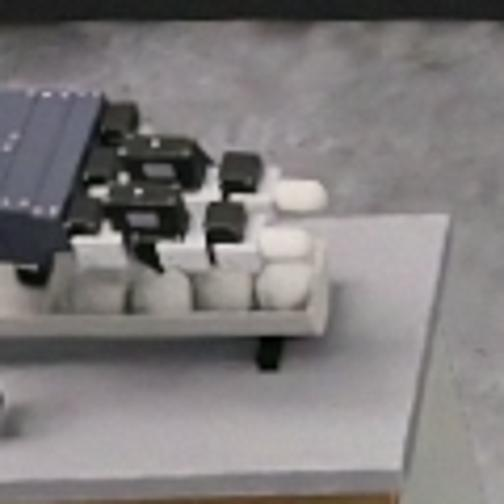

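Request:
move --arm1 '{"joints": {"hand_thumb_mcp": 0.14}}' --arm2 '{"joints": {"hand_middle_mcp": 0.2, "hand_middle_pip": -0.5, "hand_middle_dip": 0.3, "hand_speed": -0.85}}' --cameras '["arm2_cam_wrist"]'

Scene clock: 1974.73 s.
Joint torques (N m): arm1=[-0.21 -11.28 5.67 0.55 1.12 -0.08] | arm2=[0.73 -19.19 6.42 2.73 -0.15 -0.23] | arm3=[1.44 -16.97 8.1 0.46 1.12 -0.08]
Heat: arm1: hottest joint2_rad 34 °C; arm2: hottest joint2_rad 38 °C; arm3: hottest joint2_rad 31 °C.
move: arm1 off_target; arm2 done
Joint velocities: within noise
arm1.joint_positions: joint1_rad=-0.043 joint2_rad=+1.677 joint3_rad=+0.889 joint4_rad=-0.785 joint5_rad=+1.506 joint6_rad=-1.529 hand_index_mcp=-0.145 hand_index_abd=-0.105 hand_index_pip=-0.468 hand_index_dip=+0.683 hand_middle_mcp=+0.745 hand_middle_abd=+0.000 hand_middle_pip=+0.576 hand_middle_dip=+0.696 hand_ring_mcp=+0.747 hand_ring_abd=+0.000 hand_ring_pip=+0.576 hand_ring_dip=+0.696 hand_thumb_cmc=-0.575 hand_thumb_axl=+0.678 hand_thumb_mcp=+0.242 hand_thumb_ipl=+0.190 hand_current_limit=+0.400 hand_speed=-0.900
arm1.joint_status: hand_thumb_mcp off_target (ended at +0.242, target +0.140)
arm1.hand_state: goal,goal,blocked,goal,goal,goal,goal,goal,goal,goal,goal,goal,goal,goal,blocked,blocked
arm1.index_mcp_current_ma: -10
arm1.index_abd_current_ma: 0
arm1.index_pip_current_ma: -63
arm1.index_dip_current_ma: -7
arm1.middle_mcp_current_ma: -4
arm1.middle_abd_current_ma: 0
arm1.middle_pip_current_ma: 0
arm1.middle_dip_current_ma: 0
arm1.ring_mcp_current_ma: -3
arm1.ring_abd_current_ma: 0
arm1.ring_pip_current_ma: 0
arm1.ring_dip_current_ma: 0
arm1.thumb_cmc_current_ma: -2
arm1.thumb_axl_current_ma: 0
arm1.thumb_mcp_current_ma: 344
arm1.thumb_ipl_current_ma: 28
arm1.hand_goal_index_mcp: -0.130
arm1.hand_goal_index_abd: -0.106
arm1.hand_goal_index_pip: -0.420
arm1.hand_goal_index_dip: 0.696
arm1.hand_goal_middle_mcp: 0.754
arm1.hand_goal_middle_abd: 0.000
arm1.hand_goal_middle_pip: 0.576
arm1.hand_goal_middle_dip: 0.696
arm1.hand_goal_ring_mcp: 0.754
arm1.hand_goal_ring_abd: 0.000
arm1.hand_goal_ring_pip: 0.576
arm1.hand_goal_ring_dip: 0.696
arm1.hand_goal_thumb_cmc: -0.570
arm1.hand_goal_thumb_axl: 0.678
arm1.hand_goal_thumb_mcp: 0.140
arm1.hand_goal_thumb_ipl: 0.168
arm1.hand: x=-1.4299 y=+0.5292 z=+0.8942 quat_wxyz=(+0.501, -0.515, +0.513, -0.469) (m; scene frame)
arm1.hand_target: x=-1.4234 y=+0.5270 z=+0.8885 quat_wxyz=(+0.496, -0.513, +0.516, -0.474) (m; scene frame)
arm1.hand_status: not commanded
arm2.joint_positions: joint1_rad=-1.477 joint2_rad=+2.358 joint3_rad=+1.674 joint4_rad=+0.799 joint5_rad=+0.001 joint6_rad=+0.123 hand_index_mcp=-0.340 hand_index_abd=+0.001 hand_index_pip=-0.882 hand_index_dip=+0.408 hand_middle_mcp=+0.203 hand_middle_abd=-0.003 hand_middle_pip=-0.505 hand_middle_dip=+0.297 hand_ring_mcp=-0.341 hand_ring_abd=+0.001 hand_ring_pip=-0.882 hand_ring_dip=+0.409 hand_thumb_cmc=+0.722 hand_thumb_axl=+0.677 hand_thumb_mcp=+0.226 hand_thumb_ipl=+0.168 hand_current_limit=+0.400 hand_speed=-0.850
arm2.joint_status: all done
arm2.hand_state: goal,goal,goal,goal,goal,goal,goal,goal,goal,goal,goal,goal,goal,goal,goal,goal
arm2.index_mcp_current_ma: 9
arm2.index_abd_current_ma: 3
arm2.index_pip_current_ma: 0
arm2.index_dip_current_ma: 10
arm2.middle_mcp_current_ma: 12
arm2.middle_abd_current_ma: -13
arm2.middle_pip_current_ma: -21
arm2.middle_dip_current_ma: -14
arm2.ring_mcp_current_ma: 5
arm2.ring_abd_current_ma: 2
arm2.ring_pip_current_ma: 0
arm2.ring_dip_current_ma: 11
arm2.thumb_cmc_current_ma: 36
arm2.thumb_axl_current_ma: -4
arm2.thumb_mcp_current_ma: -1
arm2.thumb_ipl_current_ma: -2
arm2.hand_goal_index_mcp: -0.342
arm2.hand_goal_index_abd: 0.000
arm2.hand_goal_index_pip: -0.882
arm2.hand_goal_index_dip: 0.406
arm2.hand_goal_middle_mcp: 0.200
arm2.hand_goal_middle_abd: 0.000
arm2.hand_goal_middle_pip: -0.500
arm2.hand_goal_middle_dip: 0.300
arm2.hand_goal_ring_mcp: -0.342
arm2.hand_goal_ring_abd: 0.000
arm2.hand_goal_ring_pip: -0.882
arm2.hand_goal_ring_dip: 0.406
arm2.hand_goal_thumb_cmc: 0.714
arm2.hand_goal_thumb_axl: 0.678
arm2.hand_goal_thumb_mcp: 0.226
arm2.hand_goal_thumb_ipl: 0.168
arm2.hand: x=+0.8542 y=+0.0683 z=+1.0390 quat_wxyz=(+0.450, +0.469, +0.479, +0.590) (m; scene frame)
arm2.hand_target: x=+0.8540 y=+0.0574 z=+1.0355 quat_wxyz=(+0.459, +0.467, +0.476, +0.588) (m; scene frame)
arm2.hand_status: not commanded
arm3: as last shown
pictures: arm2_cam_wrist
camera_calibration:
arm2_cam_wrist: T_world_to_cam=[[0.0772011, -0.865432, 0.495044, -0.487603], [-0.605294, -0.435233, -0.666477, 1.18924], [0.79225, -0.248194, -0.557441, 0.0478809], [0, 0, 0, 1]] pos_world=[0.71955, 0.107494, 1.06068]

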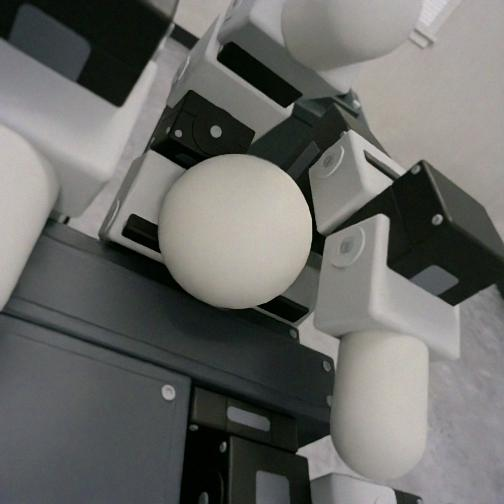

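Request:
move --arm1 '{"joints": {"hand_thumb_mcp": 0.12, "hand_index_mcp": -0.21}}' --arm2 '{"joints": {"hand_middle_mcp": 0.75, "hand_middle_pip": 0.3, "hand_middle_dip": 0.696, "hand_speed": -0.85}}' --cameras '["arm2_cam_wrist"]'

Request:
move --arm1 '{"joints": {"hand_thumb_mcp": 0.10, "hand_index_mcp": -0.25}}' --arm2 '{"joints": {"hand_index_mcp": 0.75, "hand_index_pip": 0.576, "hand_index_dip": 0.696, "hand_middle_pip": 0.576, "hand_speed": -0.93}}' --cameras '["arm2_cam_wrist", "arm1_cam_wrist"]'

Scene clock: 1979.27 s.
Joint torques (N m): arm1=[-0.09 -11.16 5.67 0.54 1.06 -0.09] | arm2=[0.79 -19.08 6.5 2.65 -0.13 -0.22] | arm3=[1.38 -17.03 8.1 0.47 1.12 -0.07]
Heat: arm1: hottest joint2_rad 34 °C; arm2: hottest joint2_rad 39 °C; arm3: hottest joint2_rad 31 °C.
move: arm1 off_target; arm2 done
Joint velocities: within noise
arm1.joint_positions: joint1_rad=-0.043 joint2_rad=+1.677 joint3_rad=+0.889 joint4_rad=-0.785 joint5_rad=+1.507 joint6_rad=-1.528 hand_index_mcp=-0.159 hand_index_abd=-0.105 hand_index_pip=-0.457 hand_index_dip=+0.683 hand_middle_mcp=+0.745 hand_middle_abd=+0.000 hand_middle_pip=+0.576 hand_middle_dip=+0.696 hand_ring_mcp=+0.747 hand_ring_abd=+0.000 hand_ring_pip=+0.576 hand_ring_dip=+0.696 hand_thumb_cmc=-0.578 hand_thumb_axl=+0.678 hand_thumb_mcp=+0.241 hand_thumb_ipl=+0.196 hand_current_limit=+0.400 hand_speed=-0.900
arm1.joint_status: hand_index_mcp off_target (ended at -0.159, target -0.210); hand_thumb_mcp off_target (ended at +0.241, target +0.120)
arm1.hand_state: blocked,goal,blocked,goal,goal,goal,goal,goal,goal,goal,goal,goal,goal,goal,blocked,blocked
arm1.index_mcp_current_ma: 77
arm1.index_abd_current_ma: 0
arm1.index_pip_current_ma: -40
arm1.index_dip_current_ma: -7
arm1.middle_mcp_current_ma: -4
arm1.middle_abd_current_ma: 0
arm1.middle_pip_current_ma: 0
arm1.middle_dip_current_ma: 0
arm1.ring_mcp_current_ma: -3
arm1.ring_abd_current_ma: 0
arm1.ring_pip_current_ma: 0
arm1.ring_dip_current_ma: 0
arm1.thumb_cmc_current_ma: -3
arm1.thumb_axl_current_ma: 0
arm1.thumb_mcp_current_ma: 385
arm1.thumb_ipl_current_ma: 41
arm1.hand_goal_index_mcp: -0.210
arm1.hand_goal_index_abd: -0.106
arm1.hand_goal_index_pip: -0.420
arm1.hand_goal_index_dip: 0.696
arm1.hand_goal_middle_mcp: 0.754
arm1.hand_goal_middle_abd: 0.000
arm1.hand_goal_middle_pip: 0.576
arm1.hand_goal_middle_dip: 0.696
arm1.hand_goal_ring_mcp: 0.754
arm1.hand_goal_ring_abd: 0.000
arm1.hand_goal_ring_pip: 0.576
arm1.hand_goal_ring_dip: 0.696
arm1.hand_goal_thumb_cmc: -0.570
arm1.hand_goal_thumb_axl: 0.678
arm1.hand_goal_thumb_mcp: 0.120
arm1.hand_goal_thumb_ipl: 0.168
arm1.hand: x=-1.4298 y=+0.5293 z=+0.8945 quat_wxyz=(+0.502, -0.515, +0.513, -0.469) (m; scene frame)
arm1.hand_target: x=-1.4234 y=+0.5271 z=+0.8885 quat_wxyz=(+0.496, -0.513, +0.516, -0.474) (m; scene frame)
arm1.hand_status: not commanded
arm2.joint_positions: joint1_rad=-1.477 joint2_rad=+2.358 joint3_rad=+1.674 joint4_rad=+0.799 joint5_rad=+0.001 joint6_rad=+0.123 hand_index_mcp=-0.340 hand_index_abd=+0.001 hand_index_pip=-0.882 hand_index_dip=+0.408 hand_middle_mcp=+0.758 hand_middle_abd=-0.003 hand_middle_pip=+0.300 hand_middle_dip=+0.694 hand_ring_mcp=-0.341 hand_ring_abd=+0.001 hand_ring_pip=-0.882 hand_ring_dip=+0.409 hand_thumb_cmc=+0.722 hand_thumb_axl=+0.677 hand_thumb_mcp=+0.226 hand_thumb_ipl=+0.168 hand_current_limit=+0.400 hand_speed=-0.850
arm2.joint_status: all done
arm2.hand_state: goal,goal,goal,goal,goal,goal,goal,goal,goal,goal,goal,goal,goal,goal,goal,goal
arm2.index_mcp_current_ma: 9
arm2.index_abd_current_ma: 3
arm2.index_pip_current_ma: 0
arm2.index_dip_current_ma: 10
arm2.middle_mcp_current_ma: 37
arm2.middle_abd_current_ma: -12
arm2.middle_pip_current_ma: -1
arm2.middle_dip_current_ma: -10
arm2.ring_mcp_current_ma: 5
arm2.ring_abd_current_ma: 2
arm2.ring_pip_current_ma: 0
arm2.ring_dip_current_ma: 11
arm2.thumb_cmc_current_ma: 36
arm2.thumb_axl_current_ma: -4
arm2.thumb_mcp_current_ma: -1
arm2.thumb_ipl_current_ma: -2
arm2.hand_goal_index_mcp: -0.342
arm2.hand_goal_index_abd: 0.000
arm2.hand_goal_index_pip: -0.882
arm2.hand_goal_index_dip: 0.406
arm2.hand_goal_middle_mcp: 0.750
arm2.hand_goal_middle_abd: 0.000
arm2.hand_goal_middle_pip: 0.300
arm2.hand_goal_middle_dip: 0.696
arm2.hand_goal_ring_mcp: -0.342
arm2.hand_goal_ring_abd: 0.000
arm2.hand_goal_ring_pip: -0.882
arm2.hand_goal_ring_dip: 0.406
arm2.hand_goal_thumb_cmc: 0.714
arm2.hand_goal_thumb_axl: 0.678
arm2.hand_goal_thumb_mcp: 0.226
arm2.hand_goal_thumb_ipl: 0.168
arm2.hand: x=+0.8542 y=+0.0683 z=+1.0390 quat_wxyz=(+0.450, +0.469, +0.479, +0.590) (m; scene frame)
arm2.hand_target: x=+0.8540 y=+0.0574 z=+1.0355 quat_wxyz=(+0.459, +0.467, +0.476, +0.588) (m; scene frame)
arm2.hand_status: not commanded
arm3: as last shown
pictures: arm2_cam_wrist
camera_calibration:
arm2_cam_wrist: T_world_to_cam=[[0.0772011, -0.865432, 0.495044, -0.487603], [-0.605294, -0.435233, -0.666477, 1.18924], [0.79225, -0.248194, -0.557441, 0.0478809], [0, 0, 0, 1]] pos_world=[0.71955, 0.107494, 1.06068]

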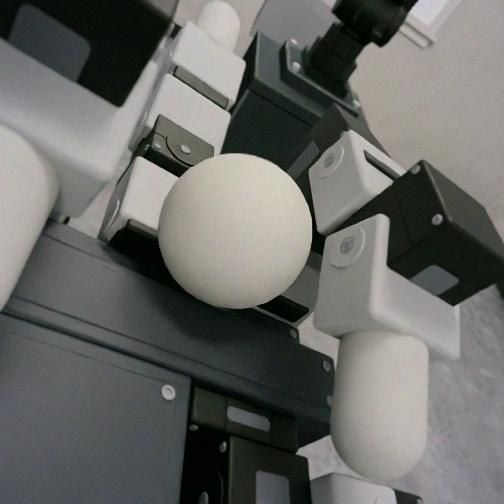

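Scene clock: 1985.57 s.
Joint torques (N m): arm1=[-0.21 -11.22 5.65 0.53 0.97 -0.1] | arm2=[1.08 -19.31 6.53 2.76 -0.15 -0.24] | arm3=[1.44 -17.03 8.1 0.46 1.11 -0.08]
Heat: arm1: hottest joint2_rad 34 °C; arm2: hottest joint2_rad 39 °C; arm3: hottest joint2_rad 31 °C.
move: arm1 off_target; arm2 done
Joint velocities: within noise
arm1.joint_positions: joint1_rad=-0.043 joint2_rad=+1.677 joint3_rad=+0.889 joint4_rad=-0.785 joint5_rad=+1.509 joint6_rad=-1.528 hand_index_mcp=-0.168 hand_index_abd=-0.105 hand_index_pip=-0.449 hand_index_dip=+0.683 hand_middle_mcp=+0.745 hand_middle_abd=+0.000 hand_middle_pip=+0.576 hand_middle_dip=+0.696 hand_ring_mcp=+0.747 hand_ring_abd=+0.000 hand_ring_pip=+0.576 hand_ring_dip=+0.696 hand_thumb_cmc=-0.580 hand_thumb_axl=+0.678 hand_thumb_mcp=+0.241 hand_thumb_ipl=+0.199 hand_current_limit=+0.400 hand_speed=-0.900
arm1.joint_status: hand_index_mcp off_target (ended at -0.168, target -0.250); hand_thumb_mcp off_target (ended at +0.241, target +0.100)
arm1.hand_state: blocked,goal,blocked,goal,goal,goal,goal,goal,goal,goal,goal,goal,goal,goal,blocked,blocked
arm1.index_mcp_current_ma: 171
arm1.index_abd_current_ma: 0
arm1.index_pip_current_ma: -27
arm1.index_dip_current_ma: -7
arm1.middle_mcp_current_ma: -4
arm1.middle_abd_current_ma: 0
arm1.middle_pip_current_ma: 0
arm1.middle_dip_current_ma: 0
arm1.ring_mcp_current_ma: -3
arm1.ring_abd_current_ma: 0
arm1.ring_pip_current_ma: 0
arm1.ring_dip_current_ma: 0
arm1.thumb_cmc_current_ma: -5
arm1.thumb_axl_current_ma: 0
arm1.thumb_mcp_current_ma: 385
arm1.thumb_ipl_current_ma: 50
arm1.hand_goal_index_mcp: -0.250
arm1.hand_goal_index_abd: -0.106
arm1.hand_goal_index_pip: -0.420
arm1.hand_goal_index_dip: 0.696
arm1.hand_goal_middle_mcp: 0.754
arm1.hand_goal_middle_abd: 0.000
arm1.hand_goal_middle_pip: 0.576
arm1.hand_goal_middle_dip: 0.696
arm1.hand_goal_ring_mcp: 0.754
arm1.hand_goal_ring_abd: 0.000
arm1.hand_goal_ring_pip: 0.576
arm1.hand_goal_ring_dip: 0.696
arm1.hand_goal_thumb_cmc: -0.570
arm1.hand_goal_thumb_axl: 0.678
arm1.hand_goal_thumb_mcp: 0.100
arm1.hand_goal_thumb_ipl: 0.168
arm1.hand: x=-1.4296 y=+0.5293 z=+0.8948 quat_wxyz=(+0.503, -0.514, +0.512, -0.470) (m; scene frame)
arm1.hand_target: x=-1.4234 y=+0.5271 z=+0.8885 quat_wxyz=(+0.496, -0.513, +0.516, -0.474) (m; scene frame)
arm1.hand_status: not commanded
arm2.joint_positions: joint1_rad=-1.477 joint2_rad=+2.358 joint3_rad=+1.674 joint4_rad=+0.799 joint5_rad=+0.001 joint6_rad=+0.123 hand_index_mcp=+0.759 hand_index_abd=+0.001 hand_index_pip=+0.576 hand_index_dip=+0.694 hand_middle_mcp=+0.758 hand_middle_abd=-0.003 hand_middle_pip=+0.576 hand_middle_dip=+0.694 hand_ring_mcp=-0.341 hand_ring_abd=+0.001 hand_ring_pip=-0.882 hand_ring_dip=+0.409 hand_thumb_cmc=+0.722 hand_thumb_axl=+0.677 hand_thumb_mcp=+0.226 hand_thumb_ipl=+0.168 hand_current_limit=+0.400 hand_speed=-0.930
arm2.joint_status: all done
arm2.hand_state: goal,goal,goal,goal,goal,goal,goal,goal,goal,goal,goal,goal,goal,goal,goal,goal
arm2.index_mcp_current_ma: 41
arm2.index_abd_current_ma: 3
arm2.index_pip_current_ma: -1
arm2.index_dip_current_ma: -10
arm2.middle_mcp_current_ma: 37
arm2.middle_abd_current_ma: -11
arm2.middle_pip_current_ma: -1
arm2.middle_dip_current_ma: -10
arm2.ring_mcp_current_ma: 5
arm2.ring_abd_current_ma: 2
arm2.ring_pip_current_ma: 0
arm2.ring_dip_current_ma: 11
arm2.thumb_cmc_current_ma: 36
arm2.thumb_axl_current_ma: -4
arm2.thumb_mcp_current_ma: -1
arm2.thumb_ipl_current_ma: -2
arm2.hand_goal_index_mcp: 0.750
arm2.hand_goal_index_abd: 0.000
arm2.hand_goal_index_pip: 0.576
arm2.hand_goal_index_dip: 0.696
arm2.hand_goal_middle_mcp: 0.750
arm2.hand_goal_middle_abd: 0.000
arm2.hand_goal_middle_pip: 0.576
arm2.hand_goal_middle_dip: 0.696
arm2.hand_goal_ring_mcp: -0.342
arm2.hand_goal_ring_abd: 0.000
arm2.hand_goal_ring_pip: -0.882
arm2.hand_goal_ring_dip: 0.406
arm2.hand_goal_thumb_cmc: 0.714
arm2.hand_goal_thumb_axl: 0.678
arm2.hand_goal_thumb_mcp: 0.226
arm2.hand_goal_thumb_ipl: 0.168
arm2.hand: x=+0.8542 y=+0.0683 z=+1.0390 quat_wxyz=(+0.450, +0.469, +0.479, +0.590) (m; scene frame)
arm2.hand_target: x=+0.8540 y=+0.0574 z=+1.0355 quat_wxyz=(+0.459, +0.467, +0.476, +0.588) (m; scene frame)
arm2.hand_status: not commanded
arm3: as last shown
pictures: arm1_cam_wrist, arm2_cam_wrist
camera_calibration:
arm1_cam_wrist: T_world_to_cam=[[-0.000619555, 0.788933, -0.614478, 0.169777], [-0.730676, 0.419162, 0.538902, -1.79682], [0.682724, 0.449318, 0.576195, 0.345375], [0, 0, 0, 1]] pos_world=[-1.54858, 0.464032, 0.873631]
arm2_cam_wrist: T_world_to_cam=[[0.0772011, -0.865432, 0.495044, -0.487603], [-0.605294, -0.435233, -0.666477, 1.18924], [0.79225, -0.248194, -0.557441, 0.0478809], [0, 0, 0, 1]] pos_world=[0.71955, 0.107494, 1.06068]

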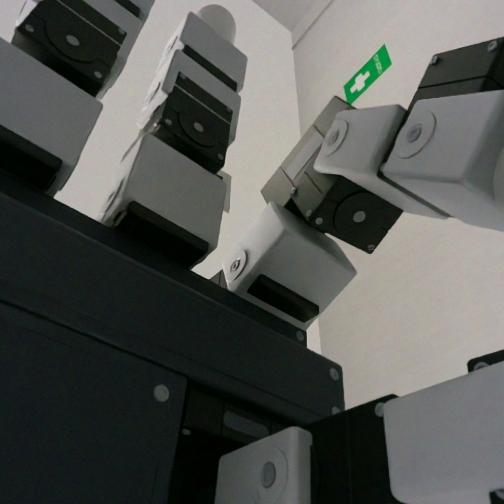

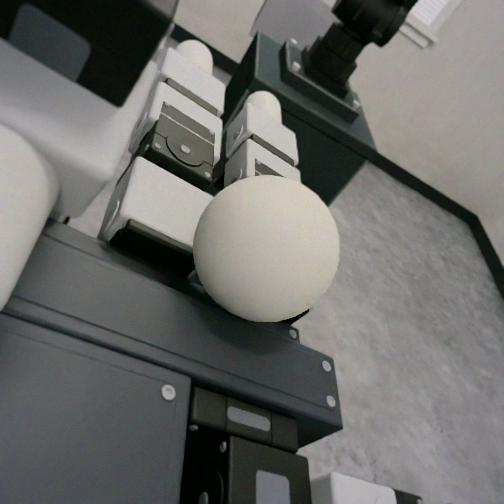

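Request:
move --arm1 '{"joints": {"hand_index_mcp": -0.30}}' --arm2 '{"joints": {"hand_ring_mcp": 0.75, "hand_ring_pip": 0.576, "hand_ring_dip": 0.696, "hand_speed": -0.85}}' --arm3 '{"joints": {"joint1_rad": 1.448, "joint2_rad": 2.29, "joint3_rad": 2.40, "joint4_rad": -1.40, "joint5_rad": 1.565, "joint6_rad": -1.86, "hand_index_mcp": -0.16, "hand_thumb_mcp": 0.28}, "min_time_s": 5}' --cameras '["arm2_cam_wrist"]'

Scene clock: 1994.47 s.
Joint torques (N m): arm1=[0.03 -11.28 5.65 0.53 0.93 -0.1] | arm2=[0.85 -19.14 6.58 2.77 -0.14 -0.23] | arm3=[0.56 -21.66 12.79 1.14 1.13 -0.11]
Heat: arm1: hottest joint2_rad 34 °C; arm2: hottest joint2_rad 39 °C; arm3: hottest joint3_rad 32 °C.
move: arm1 off_target; arm2 done; arm3 done
Joint velocities: within noise
arm1.joint_positions: joint1_rad=-0.045 joint2_rad=+1.677 joint3_rad=+0.889 joint4_rad=-0.785 joint5_rad=+1.511 joint6_rad=-1.527 hand_index_mcp=-0.182 hand_index_abd=-0.104 hand_index_pip=-0.438 hand_index_dip=+0.686 hand_middle_mcp=+0.745 hand_middle_abd=+0.000 hand_middle_pip=+0.576 hand_middle_dip=+0.696 hand_ring_mcp=+0.747 hand_ring_abd=+0.000 hand_ring_pip=+0.576 hand_ring_dip=+0.696 hand_thumb_cmc=-0.583 hand_thumb_axl=+0.678 hand_thumb_mcp=+0.241 hand_thumb_ipl=+0.206 hand_current_limit=+0.400 hand_speed=-0.900
arm1.joint_status: hand_index_mcp off_target (ended at -0.182, target -0.300)
arm1.hand_state: blocked,goal,goal,goal,goal,goal,goal,goal,goal,goal,goal,goal,goal,goal,blocked,blocked
arm1.index_mcp_current_ma: 313
arm1.index_abd_current_ma: 0
arm1.index_pip_current_ma: -13
arm1.index_dip_current_ma: -5
arm1.middle_mcp_current_ma: -4
arm1.middle_abd_current_ma: 0
arm1.middle_pip_current_ma: 0
arm1.middle_dip_current_ma: 0
arm1.ring_mcp_current_ma: -3
arm1.ring_abd_current_ma: 0
arm1.ring_pip_current_ma: 0
arm1.ring_dip_current_ma: 0
arm1.thumb_cmc_current_ma: -8
arm1.thumb_axl_current_ma: 0
arm1.thumb_mcp_current_ma: 385
arm1.thumb_ipl_current_ma: 69
arm1.hand_goal_index_mcp: -0.300
arm1.hand_goal_index_abd: -0.106
arm1.hand_goal_index_pip: -0.420
arm1.hand_goal_index_dip: 0.696
arm1.hand_goal_middle_mcp: 0.754
arm1.hand_goal_middle_abd: 0.000
arm1.hand_goal_middle_pip: 0.576
arm1.hand_goal_middle_dip: 0.696
arm1.hand_goal_ring_mcp: 0.754
arm1.hand_goal_ring_abd: 0.000
arm1.hand_goal_ring_pip: 0.576
arm1.hand_goal_ring_dip: 0.696
arm1.hand_goal_thumb_cmc: -0.570
arm1.hand_goal_thumb_axl: 0.678
arm1.hand_goal_thumb_mcp: 0.100
arm1.hand_goal_thumb_ipl: 0.168
arm1.hand: x=-1.4289 y=+0.5291 z=+0.8950 quat_wxyz=(+0.503, -0.514, +0.513, -0.470) (m; scene frame)
arm1.hand_target: x=-1.4233 y=+0.5270 z=+0.8885 quat_wxyz=(+0.496, -0.513, +0.516, -0.474) (m; scene frame)
arm1.hand_status: not commanded
arm2.joint_positions: joint1_rad=-1.477 joint2_rad=+2.358 joint3_rad=+1.674 joint4_rad=+0.799 joint5_rad=+0.001 joint6_rad=+0.123 hand_index_mcp=+0.759 hand_index_abd=+0.001 hand_index_pip=+0.576 hand_index_dip=+0.694 hand_middle_mcp=+0.758 hand_middle_abd=-0.003 hand_middle_pip=+0.576 hand_middle_dip=+0.694 hand_ring_mcp=+0.759 hand_ring_abd=+0.001 hand_ring_pip=+0.576 hand_ring_dip=+0.693 hand_thumb_cmc=+0.722 hand_thumb_axl=+0.677 hand_thumb_mcp=+0.226 hand_thumb_ipl=+0.168 hand_current_limit=+0.400 hand_speed=-0.850
arm2.joint_status: all done
arm2.hand_state: goal,goal,goal,goal,goal,goal,goal,goal,goal,goal,goal,goal,goal,goal,goal,goal
arm2.index_mcp_current_ma: 41
arm2.index_abd_current_ma: 3
arm2.index_pip_current_ma: -1
arm2.index_dip_current_ma: -10
arm2.middle_mcp_current_ma: 37
arm2.middle_abd_current_ma: -11
arm2.middle_pip_current_ma: -1
arm2.middle_dip_current_ma: -10
arm2.ring_mcp_current_ma: 43
arm2.ring_abd_current_ma: 2
arm2.ring_pip_current_ma: -1
arm2.ring_dip_current_ma: -12
arm2.thumb_cmc_current_ma: 36
arm2.thumb_axl_current_ma: -4
arm2.thumb_mcp_current_ma: -1
arm2.thumb_ipl_current_ma: -2
arm2.hand_goal_index_mcp: 0.750
arm2.hand_goal_index_abd: 0.000
arm2.hand_goal_index_pip: 0.576
arm2.hand_goal_index_dip: 0.696
arm2.hand_goal_middle_mcp: 0.750
arm2.hand_goal_middle_abd: 0.000
arm2.hand_goal_middle_pip: 0.576
arm2.hand_goal_middle_dip: 0.696
arm2.hand_goal_ring_mcp: 0.750
arm2.hand_goal_ring_abd: 0.000
arm2.hand_goal_ring_pip: 0.576
arm2.hand_goal_ring_dip: 0.696
arm2.hand_goal_thumb_cmc: 0.714
arm2.hand_goal_thumb_axl: 0.678
arm2.hand_goal_thumb_mcp: 0.226
arm2.hand_goal_thumb_ipl: 0.168
arm2.hand: x=+0.8542 y=+0.0683 z=+1.0390 quat_wxyz=(+0.450, +0.469, +0.479, +0.590) (m; scene frame)
arm2.hand_target: x=+0.8540 y=+0.0574 z=+1.0355 quat_wxyz=(+0.459, +0.467, +0.476, +0.588) (m; scene frame)
arm2.hand_status: not commanded
arm3.joint_positions: joint1_rad=+1.459 joint2_rad=+2.270 joint3_rad=+2.349 joint4_rad=-1.412 joint5_rad=+1.564 joint6_rad=-1.851 hand_index_mcp=-0.161 hand_index_abd=-0.105 hand_index_pip=+0.065 hand_index_dip=+0.699 hand_middle_mcp=+0.973 hand_middle_abd=-0.001 hand_middle_pip=+0.575 hand_middle_dip=+0.696 hand_ring_mcp=+0.973 hand_ring_abd=-0.002 hand_ring_pip=+0.575 hand_ring_dip=+0.693 hand_thumb_cmc=-0.572 hand_thumb_axl=+0.677 hand_thumb_mcp=+0.282 hand_thumb_ipl=+0.170 hand_current_limit=+0.400 hand_speed=-0.600
arm3.joint_status: all done
arm3.hand_state: goal,goal,goal,goal,goal,goal,goal,goal,goal,goal,goal,goal,goal,goal,goal,goal
arm3.index_mcp_current_ma: 0
arm3.index_abd_current_ma: 0
arm3.index_pip_current_ma: 1
arm3.index_dip_current_ma: 1
arm3.middle_mcp_current_ma: -3
arm3.middle_abd_current_ma: 0
arm3.middle_pip_current_ma: 0
arm3.middle_dip_current_ma: 0
arm3.ring_mcp_current_ma: -3
arm3.ring_abd_current_ma: 0
arm3.ring_pip_current_ma: 0
arm3.ring_dip_current_ma: -1
arm3.thumb_cmc_current_ma: 0
arm3.thumb_axl_current_ma: 0
arm3.thumb_mcp_current_ma: 0
arm3.thumb_ipl_current_ma: 1
arm3.hand_goal_index_mcp: -0.160
arm3.hand_goal_index_abd: -0.106
arm3.hand_goal_index_pip: 0.062
arm3.hand_goal_index_dip: 0.696
arm3.hand_goal_middle_mcp: 0.980
arm3.hand_goal_middle_abd: 0.000
arm3.hand_goal_middle_pip: 0.576
arm3.hand_goal_middle_dip: 0.696
arm3.hand_goal_ring_mcp: 0.980
arm3.hand_goal_ring_abd: 0.000
arm3.hand_goal_ring_pip: 0.576
arm3.hand_goal_ring_dip: 0.696
arm3.hand_goal_thumb_cmc: -0.570
arm3.hand_goal_thumb_axl: 0.678
arm3.hand_goal_thumb_mcp: 0.280
arm3.hand_goal_thumb_ipl: 0.168
arm3.hand: x=+0.8566 y=+0.1281 z=+1.0740 quat_wxyz=(+0.704, -0.710, -0.003, -0.026) (m; scene frame)
arm3.hand_target: x=+0.8491 y=+0.1368 z=+1.0813 quat_wxyz=(+0.705, -0.709, +0.013, -0.018) (m; scene frame)
arm3.hand_status: not commanded
pictures: arm2_cam_wrist
camera_calibration:
arm2_cam_wrist: T_world_to_cam=[[0.0772011, -0.865432, 0.495044, -0.487603], [-0.605294, -0.435233, -0.666477, 1.18924], [0.79225, -0.248194, -0.557441, 0.0478809], [0, 0, 0, 1]] pos_world=[0.71955, 0.107494, 1.06068]

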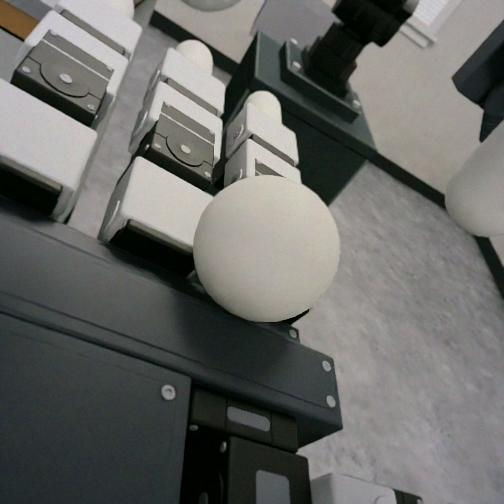

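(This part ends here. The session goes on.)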